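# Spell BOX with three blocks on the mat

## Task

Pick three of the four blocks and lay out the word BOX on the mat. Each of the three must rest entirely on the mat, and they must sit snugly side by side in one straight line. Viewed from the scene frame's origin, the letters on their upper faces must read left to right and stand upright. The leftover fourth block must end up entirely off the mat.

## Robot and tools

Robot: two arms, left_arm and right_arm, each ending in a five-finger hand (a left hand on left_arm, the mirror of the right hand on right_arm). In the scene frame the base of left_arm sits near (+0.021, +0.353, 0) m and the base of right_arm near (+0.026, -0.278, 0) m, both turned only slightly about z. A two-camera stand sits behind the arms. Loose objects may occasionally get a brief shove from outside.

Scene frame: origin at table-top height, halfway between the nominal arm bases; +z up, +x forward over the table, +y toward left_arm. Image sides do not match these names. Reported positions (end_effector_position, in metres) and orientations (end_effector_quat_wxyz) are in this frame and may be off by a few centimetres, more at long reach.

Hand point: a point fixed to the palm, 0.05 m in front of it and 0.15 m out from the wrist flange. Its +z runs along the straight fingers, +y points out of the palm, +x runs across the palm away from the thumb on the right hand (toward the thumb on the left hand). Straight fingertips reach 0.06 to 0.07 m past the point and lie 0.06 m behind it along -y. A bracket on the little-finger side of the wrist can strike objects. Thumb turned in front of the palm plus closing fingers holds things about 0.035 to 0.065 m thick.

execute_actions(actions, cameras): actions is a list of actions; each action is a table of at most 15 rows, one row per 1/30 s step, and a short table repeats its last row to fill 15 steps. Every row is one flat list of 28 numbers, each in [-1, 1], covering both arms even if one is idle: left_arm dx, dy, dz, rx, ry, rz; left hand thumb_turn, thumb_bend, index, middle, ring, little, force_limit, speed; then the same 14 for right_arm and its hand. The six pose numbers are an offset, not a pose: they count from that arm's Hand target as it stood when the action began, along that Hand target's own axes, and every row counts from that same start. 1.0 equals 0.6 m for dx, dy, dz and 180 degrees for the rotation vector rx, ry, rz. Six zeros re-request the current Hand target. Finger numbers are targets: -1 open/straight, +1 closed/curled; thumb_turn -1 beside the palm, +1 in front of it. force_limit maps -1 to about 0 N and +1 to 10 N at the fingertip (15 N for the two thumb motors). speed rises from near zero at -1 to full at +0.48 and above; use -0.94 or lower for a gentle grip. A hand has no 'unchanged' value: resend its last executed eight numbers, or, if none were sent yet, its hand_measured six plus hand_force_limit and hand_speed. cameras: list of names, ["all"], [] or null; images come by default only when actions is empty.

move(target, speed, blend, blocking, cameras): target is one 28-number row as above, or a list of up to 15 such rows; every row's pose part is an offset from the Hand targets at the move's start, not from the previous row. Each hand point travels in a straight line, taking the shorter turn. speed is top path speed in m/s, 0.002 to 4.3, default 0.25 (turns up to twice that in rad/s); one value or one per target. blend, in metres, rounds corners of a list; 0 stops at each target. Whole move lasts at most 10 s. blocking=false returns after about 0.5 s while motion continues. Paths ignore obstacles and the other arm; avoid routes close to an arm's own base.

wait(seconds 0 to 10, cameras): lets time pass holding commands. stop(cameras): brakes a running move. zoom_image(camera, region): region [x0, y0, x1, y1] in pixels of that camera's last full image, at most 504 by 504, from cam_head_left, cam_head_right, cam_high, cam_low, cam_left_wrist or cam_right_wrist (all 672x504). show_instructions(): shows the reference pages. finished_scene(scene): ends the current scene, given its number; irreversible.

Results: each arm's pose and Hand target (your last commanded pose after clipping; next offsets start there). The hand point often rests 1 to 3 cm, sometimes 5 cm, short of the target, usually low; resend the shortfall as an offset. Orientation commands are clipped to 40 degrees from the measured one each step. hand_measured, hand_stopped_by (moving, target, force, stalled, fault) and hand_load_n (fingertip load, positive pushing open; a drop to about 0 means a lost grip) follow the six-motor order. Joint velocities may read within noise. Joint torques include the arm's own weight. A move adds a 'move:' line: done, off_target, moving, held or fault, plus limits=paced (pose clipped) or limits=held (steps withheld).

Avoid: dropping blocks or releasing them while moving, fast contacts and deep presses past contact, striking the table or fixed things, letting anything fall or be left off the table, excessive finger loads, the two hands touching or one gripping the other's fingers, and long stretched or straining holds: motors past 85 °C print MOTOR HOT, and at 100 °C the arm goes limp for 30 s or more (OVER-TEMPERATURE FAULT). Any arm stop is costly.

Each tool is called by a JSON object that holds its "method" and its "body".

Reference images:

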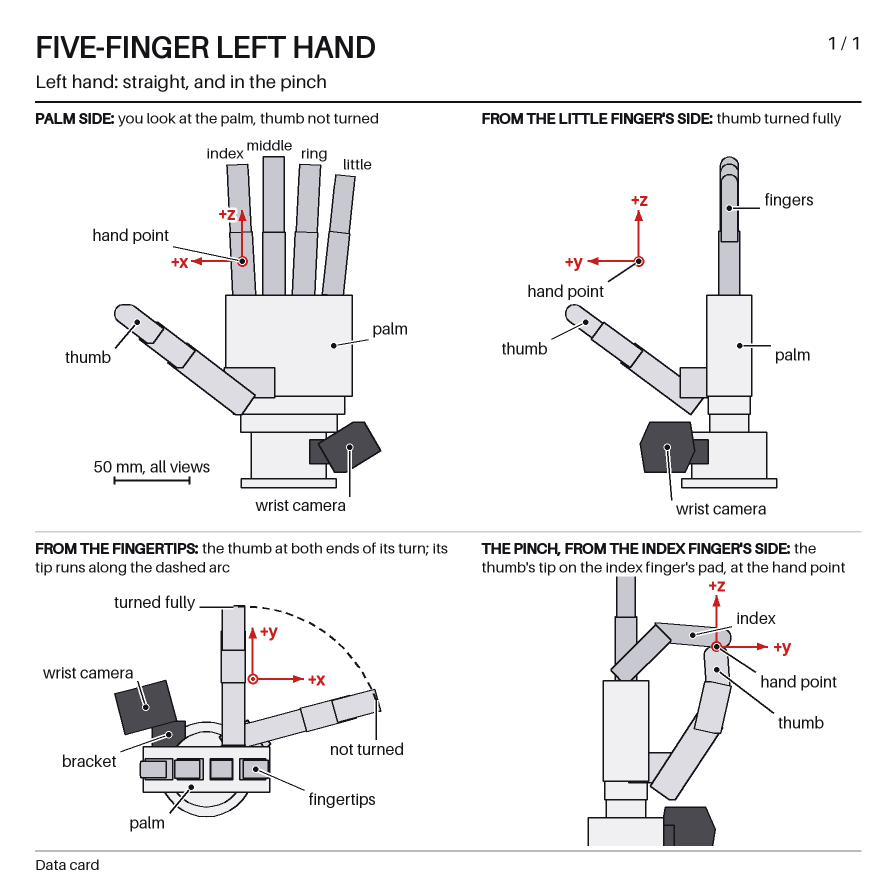

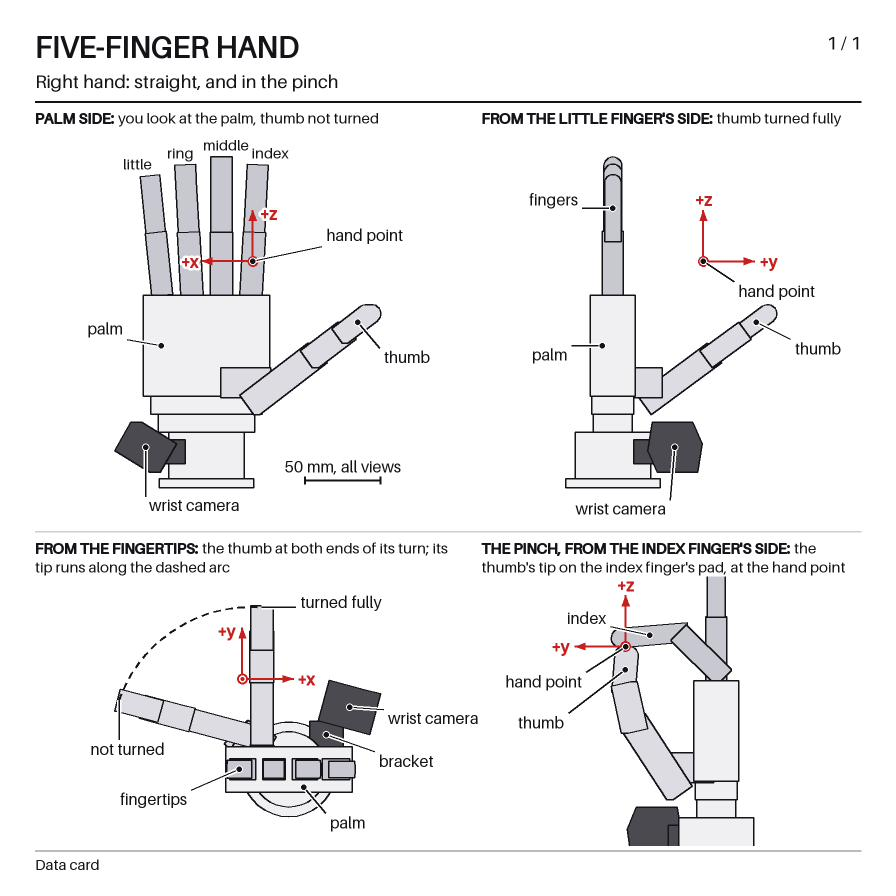

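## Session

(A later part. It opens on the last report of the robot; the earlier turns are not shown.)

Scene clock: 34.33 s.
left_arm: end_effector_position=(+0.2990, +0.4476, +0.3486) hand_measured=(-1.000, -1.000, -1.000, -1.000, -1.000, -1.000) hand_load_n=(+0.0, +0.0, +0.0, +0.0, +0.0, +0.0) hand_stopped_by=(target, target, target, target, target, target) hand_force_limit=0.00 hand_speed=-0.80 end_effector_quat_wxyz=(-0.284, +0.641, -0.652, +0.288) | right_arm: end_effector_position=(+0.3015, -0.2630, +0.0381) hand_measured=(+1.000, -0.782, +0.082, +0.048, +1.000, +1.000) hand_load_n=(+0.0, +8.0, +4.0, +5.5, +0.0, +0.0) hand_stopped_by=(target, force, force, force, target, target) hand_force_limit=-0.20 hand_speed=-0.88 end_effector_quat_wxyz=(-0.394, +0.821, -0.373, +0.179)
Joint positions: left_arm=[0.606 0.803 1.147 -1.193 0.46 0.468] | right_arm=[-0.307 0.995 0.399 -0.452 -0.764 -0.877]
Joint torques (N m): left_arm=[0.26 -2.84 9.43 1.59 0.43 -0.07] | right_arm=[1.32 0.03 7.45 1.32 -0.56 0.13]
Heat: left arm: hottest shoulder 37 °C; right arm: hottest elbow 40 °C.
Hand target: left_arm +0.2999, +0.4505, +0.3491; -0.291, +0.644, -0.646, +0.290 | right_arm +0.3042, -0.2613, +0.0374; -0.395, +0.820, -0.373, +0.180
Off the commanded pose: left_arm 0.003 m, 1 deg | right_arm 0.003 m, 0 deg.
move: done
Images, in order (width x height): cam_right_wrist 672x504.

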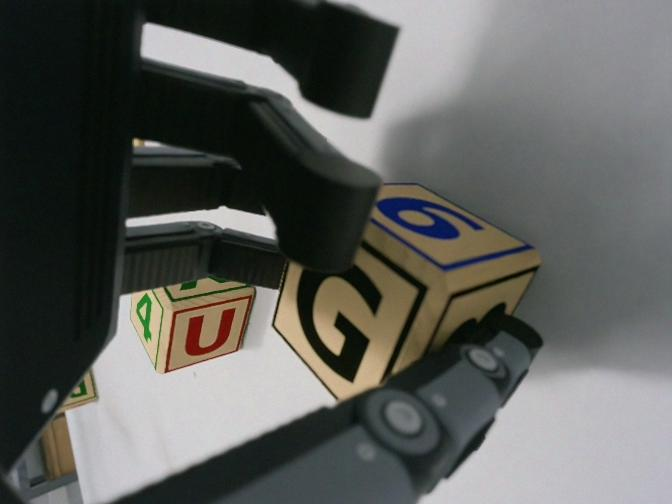

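{"method": "move", "body": {"target": [[0,0,0,0,0,0,-1,-1,-1,-1,-1,-1,0,-0.8,0,-0.104,-0.0827,0,0,0,1,-0.6,0.3,0.3,1,1,-0.2,-0.88],[0,0,0,0,0,0,-1,-1,-1,-1,-1,-1,0,-0.8,0.0785,-0.245,-0.0118,0,0.1777,0.1412,1,-0.6,0.3,0.3,1,1,-0.2,-0.88]], "blend": 0.02, "speed": 0.2, "cameras": ["cam_right_wrist","cam_high","cam_head_left"]}}

Scene clock: 38.33 s.
left_arm: end_effector_position=(+0.2990, +0.4476, +0.3486) hand_measured=(-1.000, -1.000, -1.000, -1.000, -1.000, -1.000) hand_load_n=(+0.0, +0.0, +0.0, +0.0, +0.0, +0.0) hand_stopped_by=(target, target, target, target, target, target) hand_force_limit=0.00 hand_speed=-0.80 end_effector_quat_wxyz=(-0.284, +0.641, -0.652, +0.288) | right_arm: end_effector_position=(+0.3710, -0.2444, +0.1217) hand_measured=(+1.000, -0.782, +0.082, +0.048, +1.000, +1.000) hand_load_n=(+0.0, +8.0, +3.5, +5.5, +0.0, +0.0) hand_stopped_by=(target, force, force, force, target, target) hand_force_limit=-0.20 hand_speed=-0.88 end_effector_quat_wxyz=(-0.279, +0.652, -0.645, +0.284)
Joint positions: left_arm=[0.606 0.803 1.147 -1.193 0.46 0.468] | right_arm=[0.085 0.857 0.559 -0.453 0.015 0]
Joint torques (N m): left_arm=[0.32 -2.84 9.43 1.59 0.43 -0.07] | right_arm=[1.44 -0.56 14.02 1.99 0.01 0.11]
Heat: left arm: hottest shoulder 37 °C; right arm: hottest elbow 40 °C.
Hand target: left_arm +0.2999, +0.4505, +0.3491; -0.291, +0.644, -0.646, +0.290 | right_arm +0.4000, -0.2401, +0.1569; -0.307, +0.638, -0.635, +0.307
Off the commanded pose: left_arm 0.003 m, 1 deg | right_arm 0.046 m, 5 deg.
move: off_target (right_arm)
Images, in order (width x height): cam_head_left 672x504, cam_high 672x504, cam_right_wrist 672x504.

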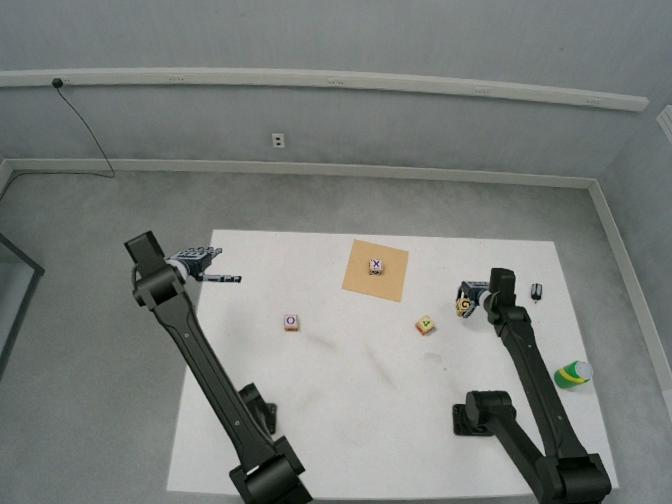

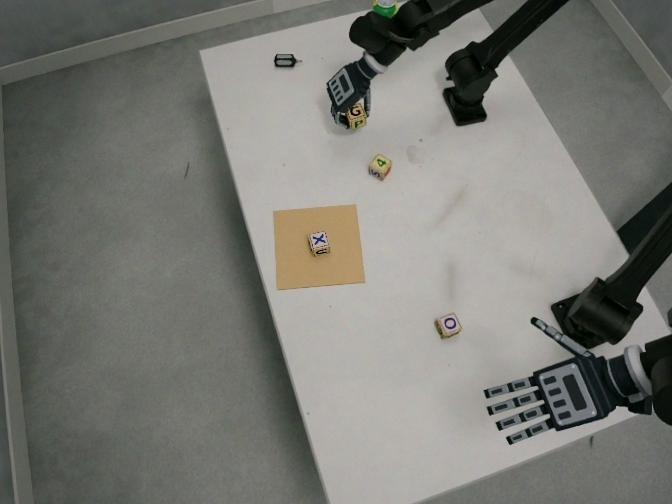

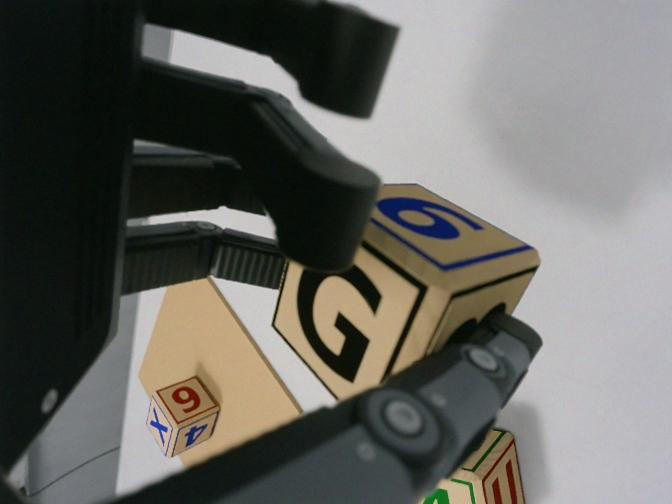

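{"method": "move", "body": {"target": [[0,0,0,0,0,0,-1,-1,-1,-1,-1,-1,0,-0.8,0,0,0,-0.328,0,0,1,-0.6,0.3,0.3,1,1,-0.2,-0.88]], "speed": 0.4, "cameras": ["cam_right_wrist","cam_low","cam_head_left"]}}

Scene clock: 40.70 s.
left_arm: end_effector_position=(+0.2990, +0.4476, +0.3486) hand_measured=(-1.000, -1.000, -1.000, -1.000, -1.000, -1.000) hand_load_n=(+0.0, +0.0, +0.0, +0.0, +0.0, +0.0) hand_stopped_by=(target, target, target, target, target, target) hand_force_limit=0.00 hand_speed=-0.80 end_effector_quat_wxyz=(-0.284, +0.641, -0.652, +0.288) | right_arm: end_effector_position=(+0.3834, -0.2415, +0.1420) hand_measured=(+1.000, -0.782, +0.082, +0.048, +1.000, +1.000) hand_load_n=(+0.0, +7.5, +4.0, +5.5, +0.0, +0.0) hand_stopped_by=(target, force, force, force, target, target) hand_force_limit=-0.20 hand_speed=-0.88 end_effector_quat_wxyz=(+0.061, +0.710, -0.699, -0.058)
Joint positions: left_arm=[0.606 0.803 1.147 -1.193 0.46 0.468] | right_arm=[0.085 1.589 1.293 -1.442 0.002 0.003]
Joint torques (N m): left_arm=[0.26 -2.96 9.43 1.58 0.43 -0.07] | right_arm=[0.91 -8.76 11.71 -1.21 -0.16 0.15]
Heat: left arm: hottest shoulder 37 °C; right arm: hottest elbow 41 °C.
Hand target: left_arm +0.2999, +0.4505, +0.3491; -0.291, +0.644, -0.646, +0.290 | right_arm +0.4000, -0.2401, +0.1569; +0.047, +0.707, -0.704, -0.046
Off the commanded pose: left_arm 0.003 m, 1 deg | right_arm 0.022 m, 2 deg.
move: off_target (right_arm)
Images, in order (width x height): cam_head_left 672x504, cam_low 672x504, cam_right_wrist 672x504.

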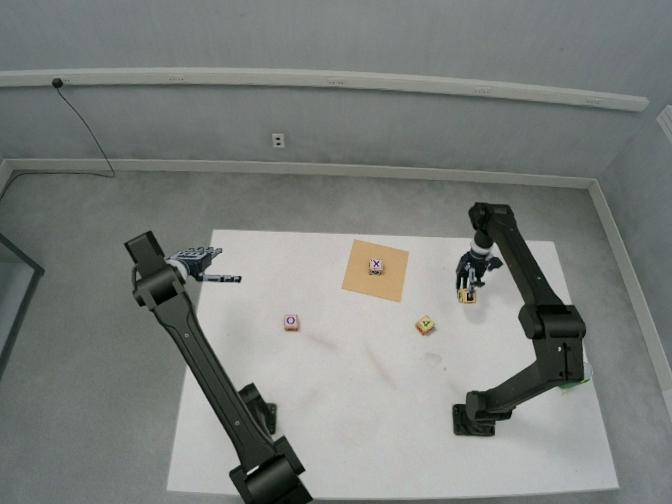

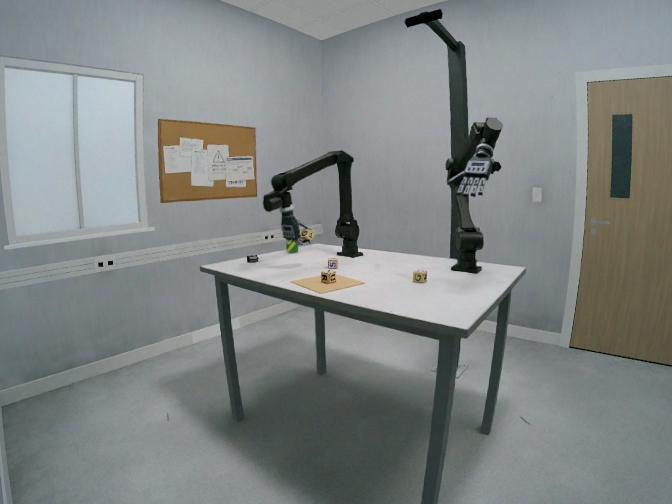

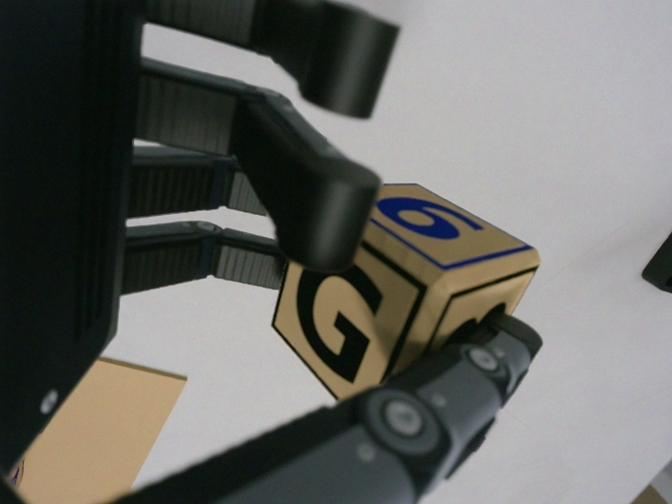

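{"method": "move", "body": {"target": [[0,0,0,0,0,0,-1,-1,-1,-1,-1,-1,0,-0.8,0,-0.0197,0.1487,0,0,0,1,-0.6,0.3,0.3,1,1,-0.2,-0.88]], "speed": 0.15, "cameras": ["cam_low","cam_right_wrist"]}}

{"method": "zoom_image", "body": {"camera": "cam_low", "region": [240, 170, 400, 290]}}

Scene clock: 42.17 s.
left_arm: end_effector_position=(+0.2990, +0.4476, +0.3486) hand_measured=(-1.000, -1.000, -1.000, -1.000, -1.000, -1.000) hand_load_n=(-0.5, +0.0, +0.0, +0.0, +0.0, +0.0) hand_stopped_by=(target, target, target, target, target, target) hand_force_limit=0.00 hand_speed=-0.80 end_effector_quat_wxyz=(-0.284, +0.641, -0.652, +0.288) | right_arm: end_effector_position=(+0.3955, -0.2413, +0.0667) hand_measured=(+1.000, -0.782, +0.082, +0.048, +1.000, +1.000) hand_load_n=(+0.0, +7.5, +3.5, +6.0, +0.0, +0.0) hand_stopped_by=(target, force, force, force, target, target) hand_force_limit=-0.20 hand_speed=-0.88 end_effector_quat_wxyz=(+0.053, +0.710, -0.700, -0.050)
Joint positions: left_arm=[0.606 0.803 1.147 -1.193 0.46 0.468] | right_arm=[0.085 1.677 1.197 -1.236 0.002 0.003]
Joint torques (N m): left_arm=[0.32 -2.96 9.44 1.58 0.43 -0.07] | right_arm=[0.85 -10.17 7.1 -0.21 -0.16 0.21]
Heat: left arm: hottest shoulder 37 °C; right arm: hottest elbow 41 °C.
Hand target: left_arm +0.2999, +0.4505, +0.3491; -0.291, +0.644, -0.646, +0.290 | right_arm +0.4000, -0.2402, +0.0669; +0.047, +0.707, -0.704, -0.046
Off the commanded pose: left_arm 0.003 m, 1 deg | right_arm 0.005 m, 1 deg.
move: done
Images, in order (width x height): cam_low 672x504, cam_right_wrist 672x504.

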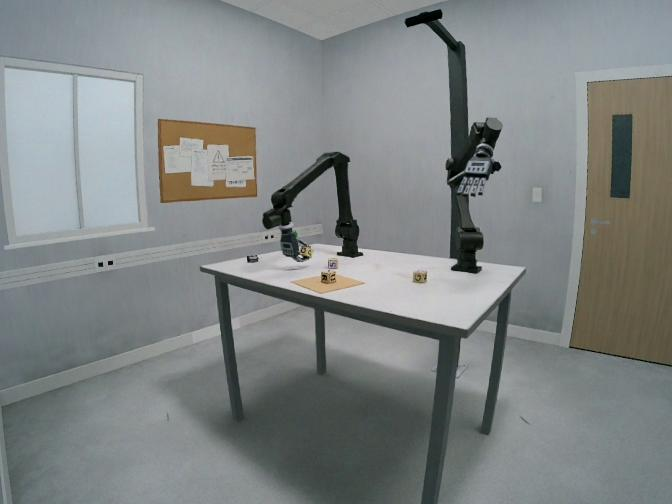

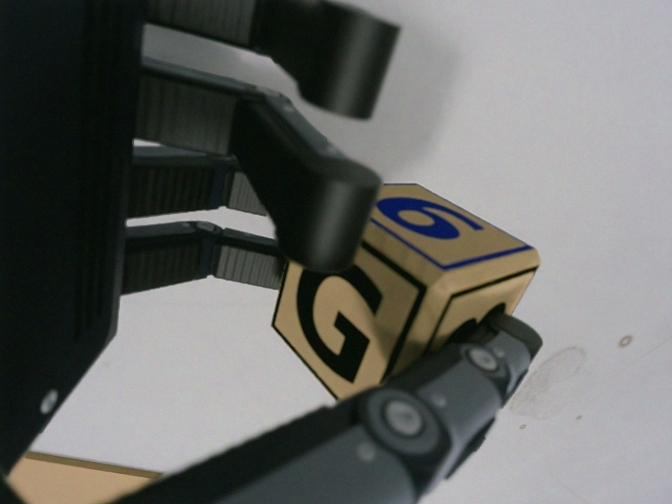

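Scaled by 3.150.

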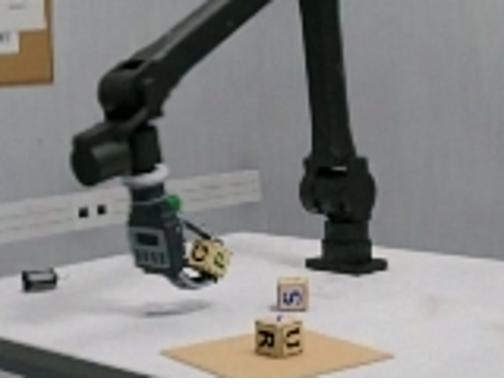

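{"method": "move", "body": {"target": [[0,0,0,0,0,0,-1,-1,-1,-1,-1,-1,0,-0.8,0,-0.0075,0.0562,0,0,0,1,-0.6,0.3,0.3,1,1,-0.2,-0.88]], "speed": 0.08, "cameras": ["cam_low","cam_high"]}}

{"method": "zoom_image", "body": {"camera": "cam_low", "region": [250, 210, 350, 290]}}

Scene clock: 43.37 s.
left_arm: end_effector_position=(+0.2990, +0.4476, +0.3486) hand_measured=(-1.000, -1.000, -1.000, -1.000, -1.000, -1.000) hand_load_n=(+0.0, +0.0, +0.0, +0.0, +0.0, +0.0) hand_stopped_by=(target, target, target, target, target, target) hand_force_limit=0.00 hand_speed=-0.80 end_effector_quat_wxyz=(-0.284, +0.641, -0.652, +0.288) | right_arm: end_effector_position=(+0.3965, -0.2413, +0.0344) hand_measured=(+1.000, -0.782, +0.082, +0.048, +1.000, +1.000) hand_load_n=(+0.0, +7.5, +3.5, +5.5, +0.0, +0.0) hand_stopped_by=(target, force, force, force, target, target) hand_force_limit=-0.20 hand_speed=-0.88 end_effector_quat_wxyz=(+0.051, +0.711, -0.700, -0.048)
Joint positions: left_arm=[0.606 0.803 1.147 -1.193 0.46 0.468] | right_arm=[0.085 1.719 1.157 -1.149 0.002 0.003]
Joint torques (N m): left_arm=[0.21 -2.84 9.43 1.58 0.43 -0.07] | right_arm=[0.85 -8.59 6.61 -0.21 -0.18 0.08]
Heat: left arm: hottest shoulder 37 °C; right arm: hottest elbow 41 °C.
Hand target: left_arm +0.2999, +0.4505, +0.3491; -0.291, +0.644, -0.646, +0.290 | right_arm +0.4000, -0.2403, +0.0328; +0.047, +0.707, -0.704, -0.046
Off the commanded pose: left_arm 0.003 m, 1 deg | right_arm 0.004 m, 1 deg.
move: done
Images, in order (width x height): cam_high 672x504, cam_low 672x504.

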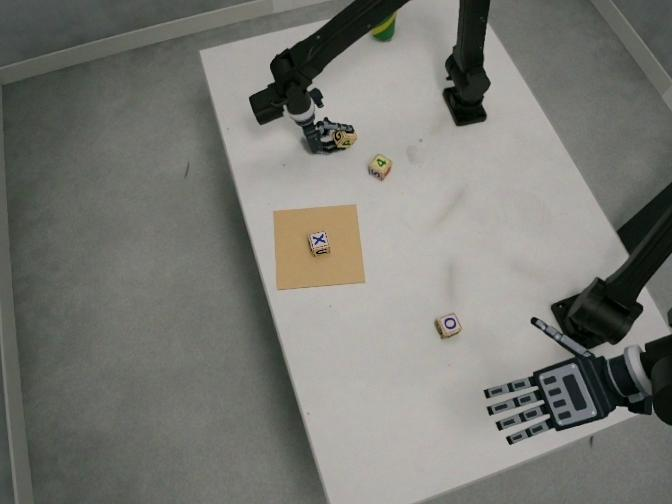

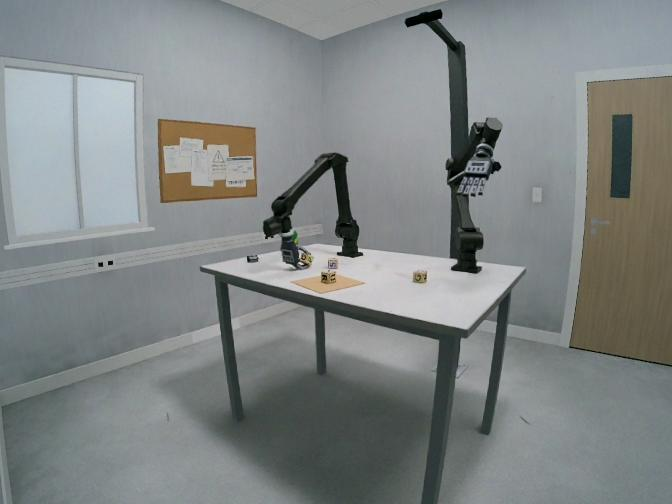

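Scaled by 5.040.

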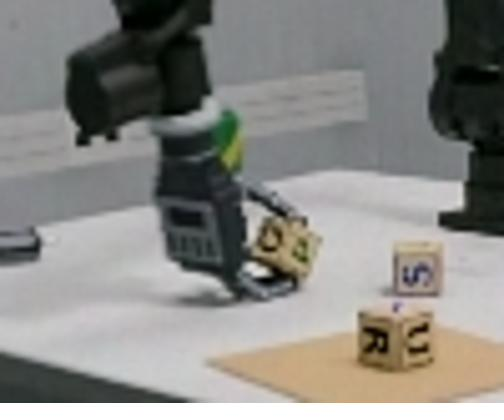

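{"method": "move", "body": {"target": [[0,0,0,0,0,0,-1,-1,-1,-1,-1,-1,0,-0.8,0,-0.0017,0.0125,0,0,0,1,-0.6,0.3,0.3,1,1,-0.2,-0.88]], "speed": 0.05, "cameras": ["cam_low","cam_head_left","cam_right_wrist"]}}

{"method": "zoom_image", "body": {"camera": "cam_low", "region": [250, 210, 350, 290]}}

{"method": "zoom_image", "body": {"camera": "cam_head_left", "region": [420, 240, 540, 330]}}

Scene clock: 44.37 s.
left_arm: end_effector_position=(+0.2990, +0.4476, +0.3486) hand_measured=(-1.000, -1.000, -1.000, -1.000, -1.000, -1.000) hand_load_n=(+0.0, +0.0, +0.0, +0.0, +0.0, +0.0) hand_stopped_by=(target, target, target, target, target, target) hand_force_limit=0.00 hand_speed=-0.80 end_effector_quat_wxyz=(-0.284, +0.641, -0.652, +0.288) | right_arm: end_effector_position=(+0.4003, -0.2412, +0.0322) hand_measured=(+1.000, -0.782, +0.082, +0.048, +1.000, +1.000) hand_load_n=(+0.0, +8.0, +3.5, +5.5, +0.0, +0.0) hand_stopped_by=(target, force, force, force, target, target) hand_force_limit=-0.20 hand_speed=-0.88 end_effector_quat_wxyz=(+0.046, +0.711, -0.700, -0.043)
Joint positions: left_arm=[0.606 0.803 1.147 -1.193 0.46 0.468] | right_arm=[0.085 1.72 1.157 -1.133 0.002 0.003]
Joint torques (N m): left_arm=[0.26 -2.84 9.43 1.58 0.43 -0.07] | right_arm=[0.62 -9.23 6.16 0.03 -0.13 0.1]
Heat: left arm: hottest shoulder 37 °C; right arm: hottest elbow 41 °C.
Hand target: left_arm +0.2999, +0.4505, +0.3491; -0.291, +0.644, -0.646, +0.290 | right_arm +0.3999, -0.2403, +0.0251; +0.047, +0.707, -0.704, -0.046
Off the commanded pose: left_arm 0.003 m, 1 deg | right_arm 0.007 m, 1 deg.
move: done
Images, in order (width x height): cam_head_left 672x504, cam_low 672x504, cam_right_wrist 672x504.

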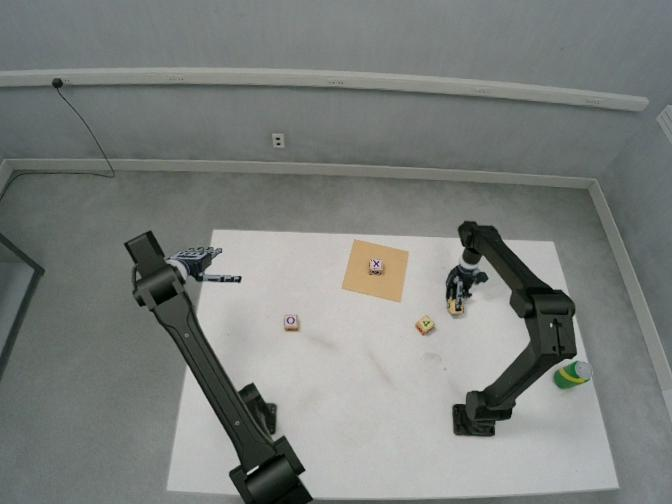

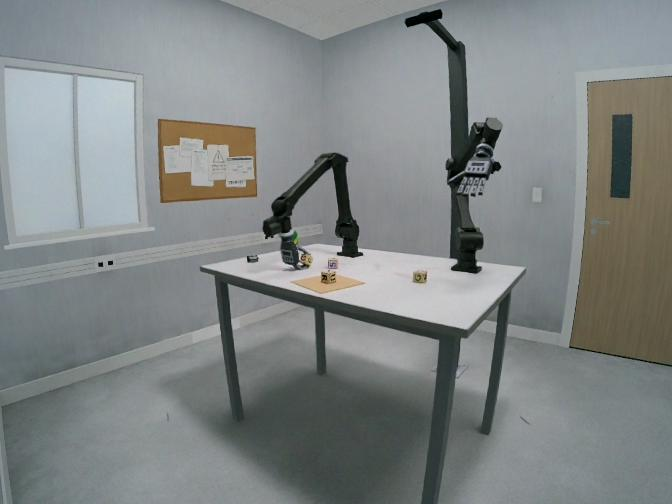

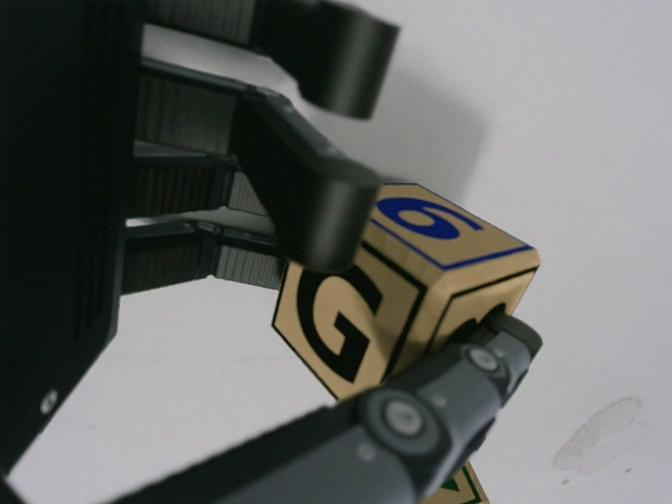

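Scaled by 5.040.

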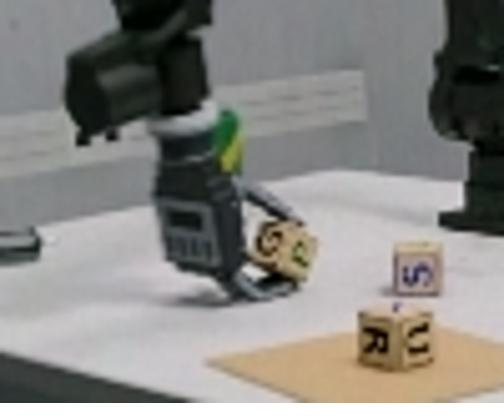

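Scaled by 4.200.

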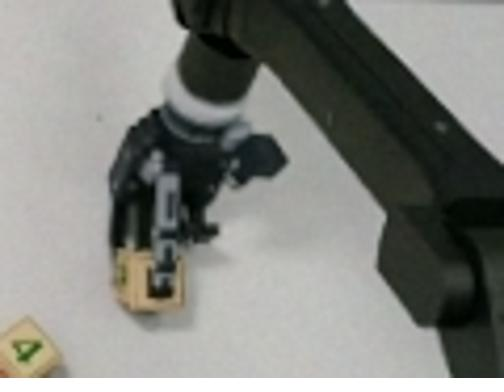

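{"method": "move", "body": {"target": [[0,0,0,0,0,0,-1,-1,-1,-1,-1,-1,0,-0.8,0,0.0008,-0.0075,0,0,0,1,-1,0.3,0.3,1,1,-0.2,-0.8],[0,0,0,0,0,0,-1,-1,-1,-1,-1,-1,0,-0.8,0,0.0008,-0.0075,0,0,0,0,-1,0.3,0.3,1,1,-0.2,-0.6]], "speed": 0.05, "cameras": ["cam_low","cam_head_left","cam_right_wrist"]}}

{"method": "zoom_image", "body": {"camera": "cam_low", "region": [250, 210, 350, 290]}}

Scene clock: 47.57 s.
left_arm: end_effector_position=(+0.2990, +0.4476, +0.3486) hand_measured=(-1.000, -1.000, -1.000, -1.000, -1.000, -1.000) hand_load_n=(+0.0, +0.0, +0.0, +0.0, +0.0, +0.0) hand_stopped_by=(target, target, target, target, target, target) hand_force_limit=0.00 hand_speed=-0.80 end_effector_quat_wxyz=(-0.284, +0.641, -0.652, +0.288) | right_arm: end_effector_position=(+0.4004, -0.2412, +0.0322) hand_measured=(+0.000, -1.000, +0.084, +0.050, +1.000, +1.000) hand_load_n=(+0.0, +0.0, +0.0, +0.0, +0.0, +0.0) hand_stopped_by=(target, target, force, force, target, target) hand_force_limit=-0.20 hand_speed=-0.60 end_effector_quat_wxyz=(+0.046, +0.711, -0.700, -0.043)
Joint positions: left_arm=[0.606 0.803 1.147 -1.193 0.46 0.468] | right_arm=[0.085 1.72 1.157 -1.133 0.002 0.003]
Joint torques (N m): left_arm=[0.26 -2.9 9.44 1.62 0.43 -0.07] | right_arm=[0.26 -9.64 6.49 -0.4 -0.2 0.09]
Heat: left arm: hottest shoulder 37 °C; right arm: hottest elbow 41 °C.
Hand target: left_arm +0.2999, +0.4505, +0.3491; -0.291, +0.644, -0.646, +0.290 | right_arm +0.4000, -0.2403, +0.0297; +0.047, +0.707, -0.704, -0.046
Off the commanded pose: left_arm 0.003 m, 1 deg | right_arm 0.003 m, 1 deg.
move: done
Images, in order (width x height): cam_head_left 672x504, cam_low 672x504, cam_right_wrist 672x504.

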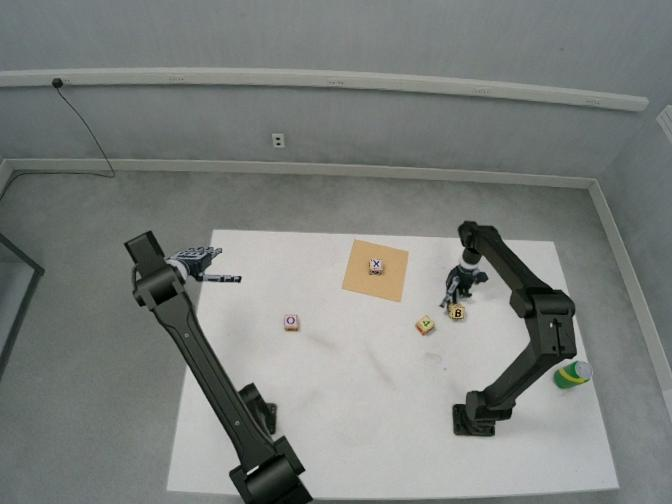

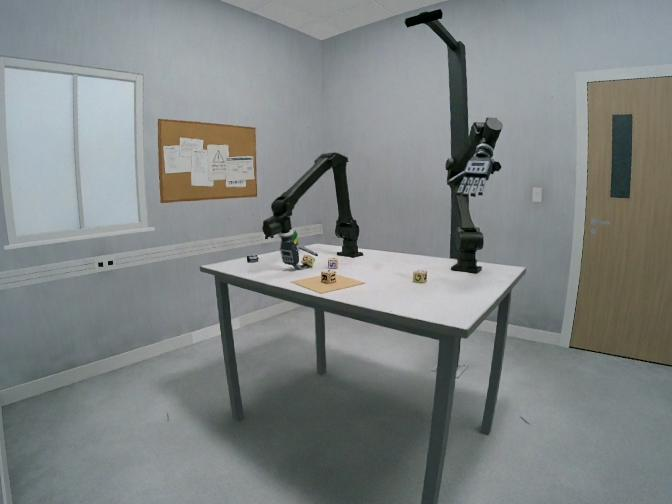

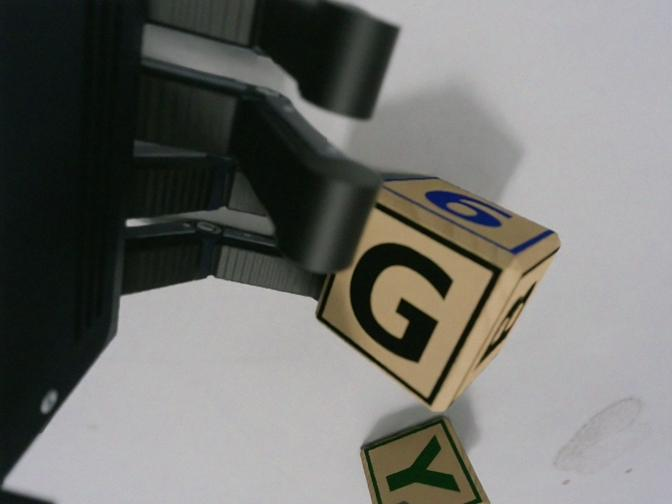

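Scaled by 5.040.

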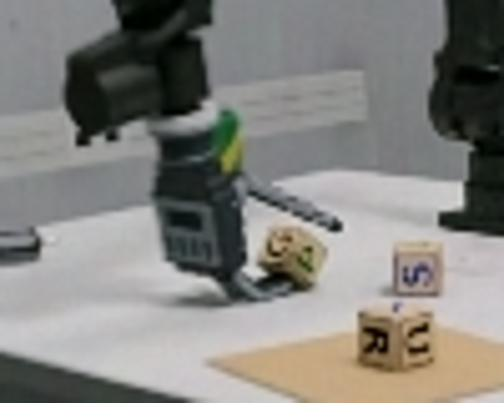

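{"method": "move", "body": {"target": [[0,0,0,0,0,0,-1,-1,-1,-1,-1,-1,0,-0.8,0,-0.0991,-0.0131,0,0,0,0,-1,0.3,0.3,1,1,-0.2,-0.6]], "speed": 0.1, "cameras": ["cam_low","cam_head_left","cam_right_wrist"]}}

{"method": "zoom_image", "body": {"camera": "cam_low", "region": [250, 210, 350, 290]}}

{"method": "zoom_image", "body": {"camera": "cam_head_left", "region": [400, 240, 520, 330]}}

Scene clock: 49.03 s.
left_arm: end_effector_position=(+0.2990, +0.4476, +0.3486) hand_measured=(-1.000, -1.000, -1.000, -1.000, -1.000, -1.000) hand_load_n=(+0.0, +0.0, +0.0, +0.0, +0.0, +0.0) hand_stopped_by=(target, target, target, target, target, target) hand_force_limit=0.00 hand_speed=-0.80 end_effector_quat_wxyz=(-0.284, +0.641, -0.652, +0.288) | right_arm: end_effector_position=(+0.4447, -0.2402, +0.0332) hand_measured=(+0.000, -1.000, +0.084, +0.050, +1.000, +1.000) hand_load_n=(+0.5, +0.0, +0.0, -1.5, +0.5, +0.0) hand_stopped_by=(target, target, force, force, target, target) hand_force_limit=-0.20 hand_speed=-0.60 end_effector_quat_wxyz=(+0.051, +0.711, -0.700, -0.049)
Joint positions: left_arm=[0.606 0.803 1.147 -1.193 0.46 0.468] | right_arm=[0.085 1.83 1.313 -1.195 0.001 0.003]
Joint torques (N m): left_arm=[0.26 -2.9 9.42 1.58 0.43 -0.07] | right_arm=[0.09 -9.29 9.44 -0.29 -0.11 0.1]
Heat: left arm: hottest shoulder 37 °C; right arm: hottest elbow 41 °C.
Hand target: left_arm +0.2999, +0.4505, +0.3491; -0.291, +0.644, -0.646, +0.290 | right_arm +0.4600, -0.2400, +0.0296; +0.047, +0.707, -0.704, -0.046
Off the commanded pose: left_arm 0.003 m, 1 deg | right_arm 0.016 m, 1 deg.
move: off_target (right_arm)
Images, in order (width x height): cam_head_left 672x504, cam_low 672x504, cam_right_wrist 672x504.

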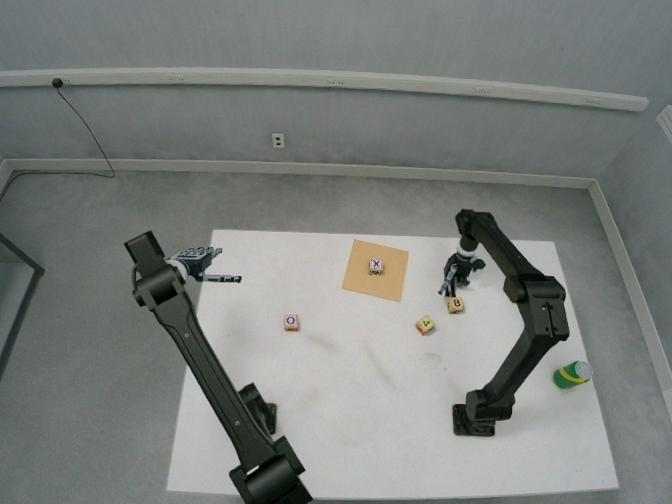

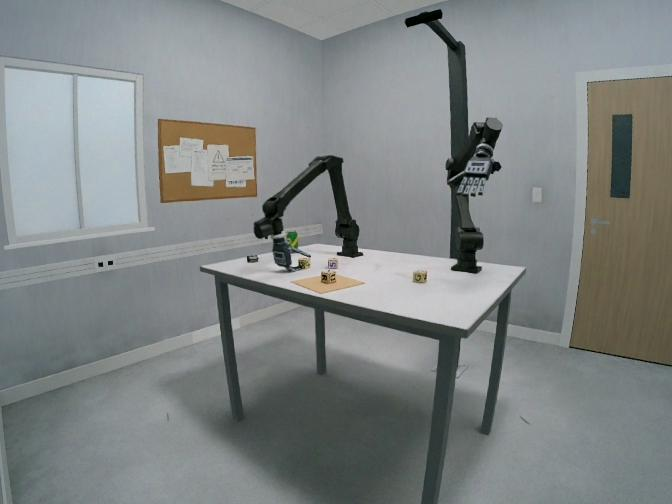

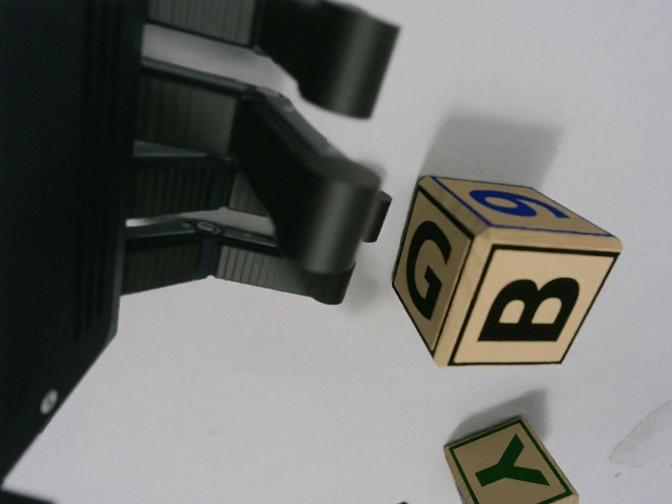

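Scaled by 5.040.

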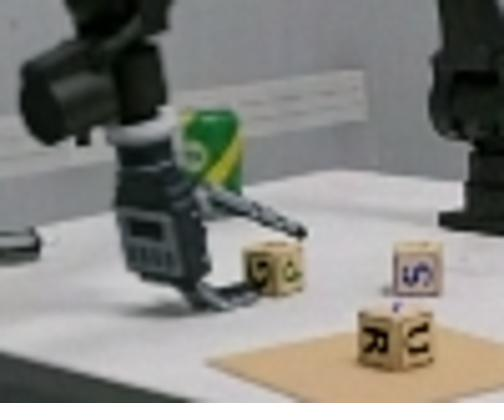

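Scaled by 4.200.

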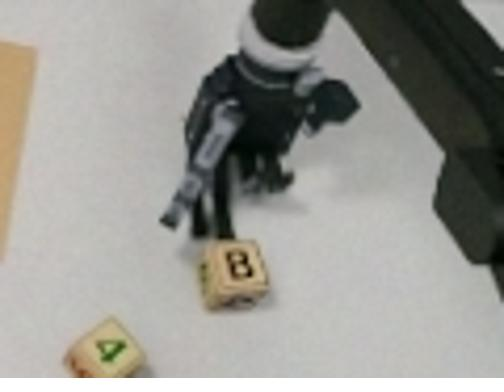

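{"method": "move", "body": {"target": [[0,0,0,0,0,0,-1,-1,-1,-1,-1,-1,0,-0.8,0,0.0218,-0.165,0,0,0,0,-1,0.3,0.3,1,1,-0.2,-0.6],[0,0,0,0,0,0,-1,-1,-1,-1,-1,-1,0,-0.8,-0.217,0.276,-0.2055,0.328,0,0,1,-1,-0.35,-0.35,1,1,0,0]], "speed": 0.3, "blend": 0.02, "cameras": ["cam_head_left","cam_right_wrist"]}}

Scene clock: 53.43 s.
left_arm: end_effector_position=(+0.2990, +0.4476, +0.3486) hand_measured=(-1.000, -1.000, -1.000, -1.000, -1.000, -1.000) hand_load_n=(+0.0, +0.0, +0.0, +0.0, +0.0, +0.0) hand_stopped_by=(target, target, target, target, target, target) hand_force_limit=0.00 hand_speed=-0.80 end_effector_quat_wxyz=(-0.284, +0.641, -0.652, +0.288) | right_arm: end_effector_position=(+0.3089, -0.1157, +0.1696) hand_measured=(+1.000, -1.000, -0.350, -0.350, +1.000, +1.000) hand_load_n=(+0.0, +0.0, +0.0, +0.0, +0.0, +0.0) hand_stopped_by=(target, target, target, target, target, target) hand_force_limit=0.00 hand_speed=0.00 end_effector_quat_wxyz=(-0.295, +0.644, -0.635, +0.308)
Joint positions: left_arm=[0.606 0.803 1.147 -1.193 0.46 0.468] | right_arm=[0.734 0.739 0.63 -0.706 0.507 0.448]
Joint torques (N m): left_arm=[0.32 -2.9 9.42 1.59 0.43 -0.07] | right_arm=[1.73 0.97 9.43 1.46 0.37 0.12]
Heat: left arm: hottest shoulder 37 °C; right arm: hottest elbow 41 °C.
Hand target: left_arm +0.2999, +0.4505, +0.3491; -0.291, +0.644, -0.646, +0.290 | right_arm +0.3115, -0.1102, +0.1734; -0.307, +0.639, -0.635, +0.307
Off the commanded pose: left_arm 0.003 m, 1 deg | right_arm 0.007 m, 2 deg.
move: done
Images, in order (width x height): cam_head_left 672x504, cam_right_wrist 672x504.

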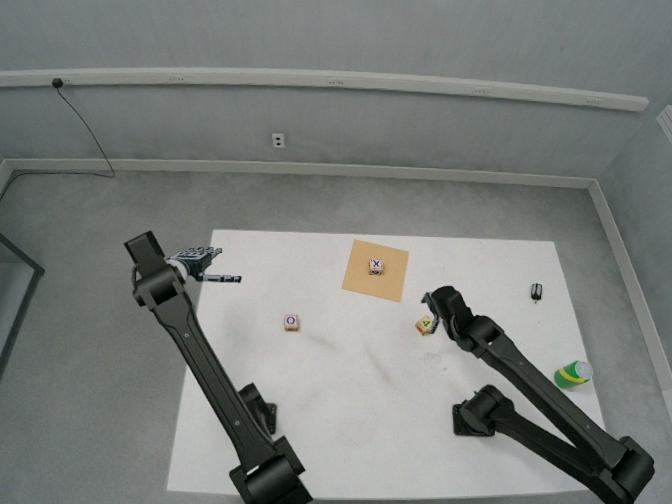

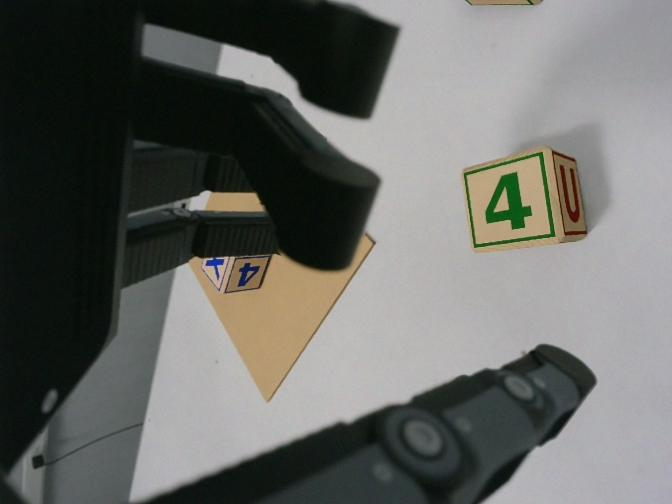

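{"method": "move", "body": {"target": [[0,0,0,0,0,0,-1,-1,-1,-1,-1,-1,0,-0.8,-0.1917,-0.180,0.341,0,0,0,1,-1,-0.35,-0.35,1,1,0,0]], "speed": 0.25, "cameras": ["cam_head_left","cam_right_wrist"]}}

Scene clock: 57.30 s.
left_arm: end_effector_position=(+0.2990, +0.4476, +0.3486) hand_measured=(-1.000, -1.000, -1.000, -1.000, -1.000, -1.000) hand_load_n=(+0.0, +0.0, +0.0, +0.0, +0.0, +0.0) hand_stopped_by=(target, target, target, target, target, target) hand_force_limit=0.00 hand_speed=-0.80 end_effector_quat_wxyz=(-0.284, +0.641, -0.652, +0.288) | right_arm: end_effector_position=(+0.5126, -0.0047, +0.1056) hand_measured=(+1.000, -1.000, -0.350, -0.350, +1.000, +1.000) hand_load_n=(+0.0, +0.0, +0.0, +0.0, +0.0, +0.0) hand_stopped_by=(target, target, target, target, target, target) hand_force_limit=0.00 hand_speed=0.00 end_effector_quat_wxyz=(-0.282, +0.650, -0.639, +0.299)
Joint positions: left_arm=[0.606 0.803 1.147 -1.193 0.46 0.468] | right_arm=[0.643 1.508 1.023 -0.333 0.435 0.385]
Joint torques (N m): left_arm=[0.26 -2.84 9.43 1.59 0.43 -0.07] | right_arm=[-0.38 -8.76 12.79 1.72 0.09 -0.02]
Heat: left arm: hottest shoulder 37 °C; right arm: hottest elbow 41 °C.
Hand target: left_arm +0.2999, +0.4505, +0.3491; -0.291, +0.644, -0.646, +0.290 | right_arm +0.5383, +0.0058, +0.1304; -0.307, +0.639, -0.635, +0.307
Off the commanded pose: left_arm 0.003 m, 1 deg | right_arm 0.037 m, 3 deg.
move: off_target (right_arm)
Images, in order (width x height): cam_head_left 672x504, cam_right_wrist 672x504.

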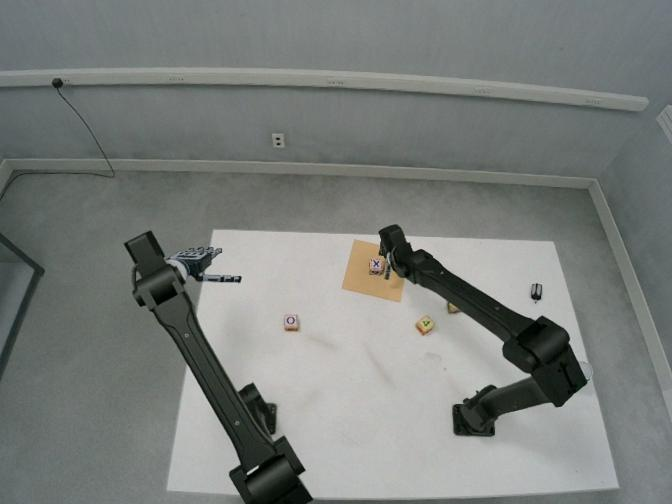

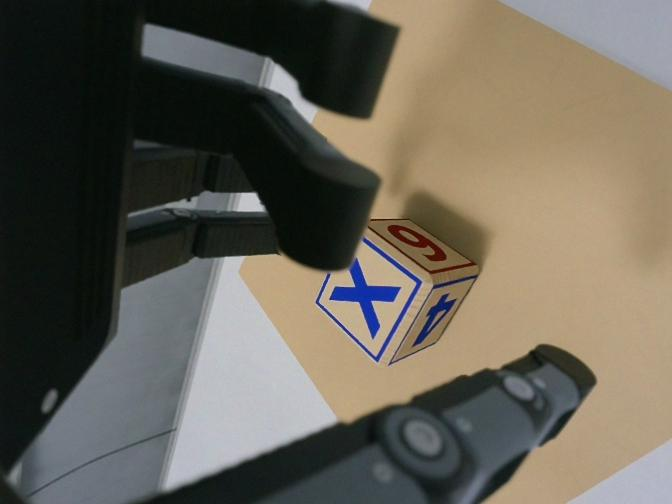

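{"method": "move", "body": {"target": [[0,0,0,0,0,0,-1,-1,-1,-1,-1,-1,0,-0.8,-0.06,-0.019,0.0638,0,0,0,1,-1,-0.35,-0.35,1,1,0,0]], "speed": 0.15, "cameras": ["cam_high","cam_right_wrist"]}}

Scene clock: 59.17 s.
left_arm: end_effector_position=(+0.2990, +0.4476, +0.3486) hand_measured=(-1.000, -1.000, -1.000, -1.000, -1.000, -1.000) hand_load_n=(+0.0, +0.0, +0.0, +0.0, +0.0, +0.0) hand_stopped_by=(target, target, target, target, target, target) hand_force_limit=0.00 hand_speed=-0.80 end_effector_quat_wxyz=(-0.284, +0.641, -0.652, +0.288) | right_arm: end_effector_position=(+0.5538, +0.0226, +0.0897) hand_measured=(+1.000, -1.000, -0.350, -0.350, +1.000, +1.000) hand_load_n=(+0.0, +0.0, +0.0, +0.0, +0.0, +0.0) hand_stopped_by=(target, target, target, target, target, target) hand_force_limit=0.00 hand_speed=0.00 end_effector_quat_wxyz=(-0.277, +0.652, -0.639, +0.301)
Joint positions: left_arm=[0.606 0.803 1.147 -1.193 0.46 0.468] | right_arm=[0.646 1.651 1.151 -0.327 0.443 0.385]
Joint torques (N m): left_arm=[0.32 -2.84 9.44 1.59 0.43 -0.08] | right_arm=[1.26 -10.7 12.46 1.65 0.34 0.04]
Heat: left arm: hottest shoulder 37 °C; right arm: hottest elbow 42 °C.
Hand target: left_arm +0.2999, +0.4505, +0.3491; -0.291, +0.644, -0.646, +0.290 | right_arm +0.5751, +0.0419, +0.1153; -0.307, +0.639, -0.635, +0.307
Off the commanded pose: left_arm 0.003 m, 1 deg | right_arm 0.039 m, 4 deg.
move: off_target (right_arm)
Images, in order (width x height): cam_high 672x504, cam_right_wrist 672x504.

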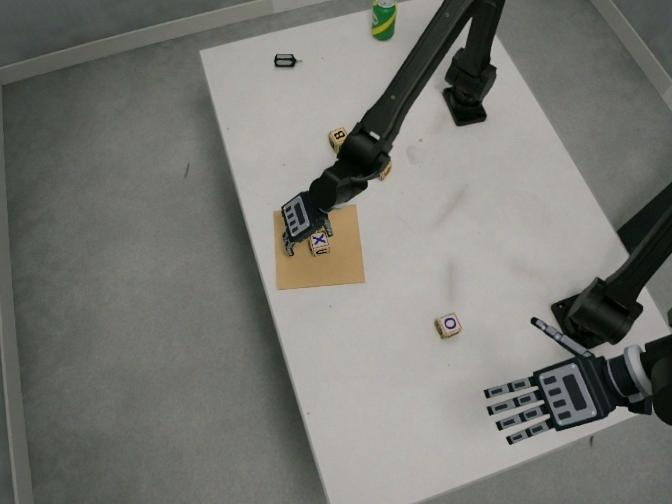

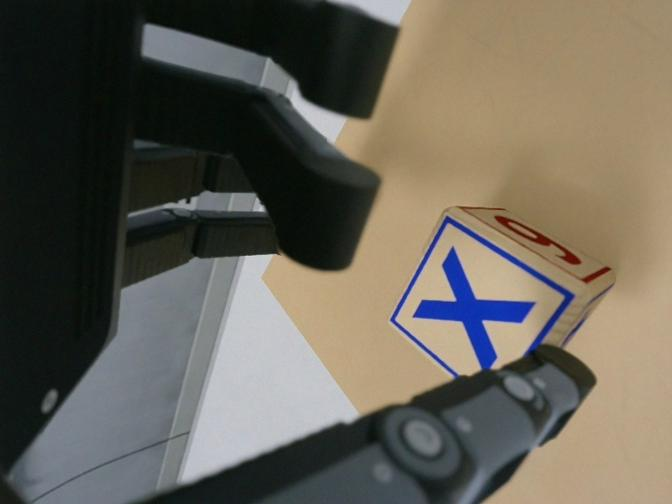

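{"method": "move", "body": {"target": [[0,0,0,0,0,0,-1,-1,-1,-1,-1,-1,0,-0.8,0,0.0385,0.005,0,0,0,1,-1,-0.35,-0.35,1,1,0,0]], "speed": 0.1, "cameras": ["cam_right_wrist"]}}

Scene clock: 60.50 s.
left_arm: end_effector_position=(+0.2990, +0.4476, +0.3486) hand_measured=(-1.000, -1.000, -1.000, -1.000, -1.000, -1.000) hand_load_n=(+0.0, +0.0, +0.0, +0.0, +0.0, +0.0) hand_stopped_by=(target, target, target, target, target, target) hand_force_limit=0.00 hand_speed=-0.80 end_effector_quat_wxyz=(-0.284, +0.641, -0.652, +0.288) | right_arm: end_effector_position=(+0.5598, +0.0341, +0.0952) hand_measured=(+1.000, -1.000, -0.350, -0.350, +1.000, +1.000) hand_load_n=(+0.0, +0.0, +0.0, +0.0, +0.0, +0.0) hand_stopped_by=(target, target, target, target, target, target) hand_force_limit=0.00 hand_speed=0.00 end_effector_quat_wxyz=(-0.298, +0.644, -0.634, +0.307)
Joint positions: left_arm=[0.606 0.803 1.147 -1.193 0.46 0.468] | right_arm=[0.659 1.655 1.151 -0.278 0.452 0.386]
Joint torques (N m): left_arm=[0.32 -2.9 9.42 1.59 0.43 -0.07] | right_arm=[1.2 -11.22 8.57 1.77 0.28 0.06]
Heat: left arm: hottest shoulder 37 °C; right arm: hottest elbow 42 °C.
Hand target: left_arm +0.2999, +0.4505, +0.3491; -0.291, +0.644, -0.646, +0.290 | right_arm +0.5631, +0.0418, +0.0956; -0.307, +0.639, -0.635, +0.307
Off the commanded pose: left_arm 0.003 m, 1 deg | right_arm 0.008 m, 1 deg.
move: done
Images, in order (width x height): cam_right_wrist 672x504.

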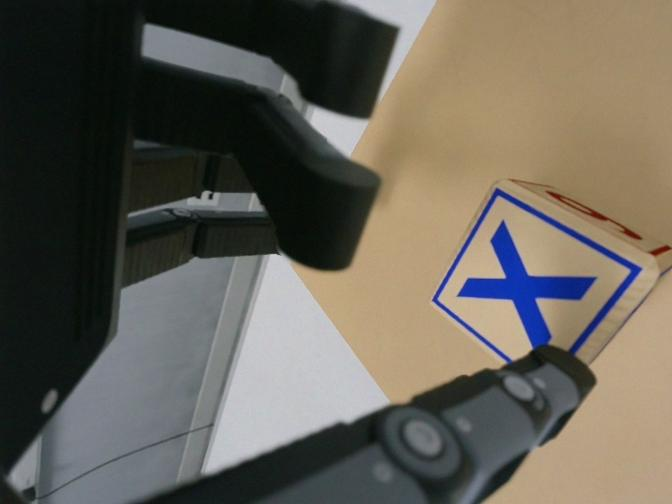

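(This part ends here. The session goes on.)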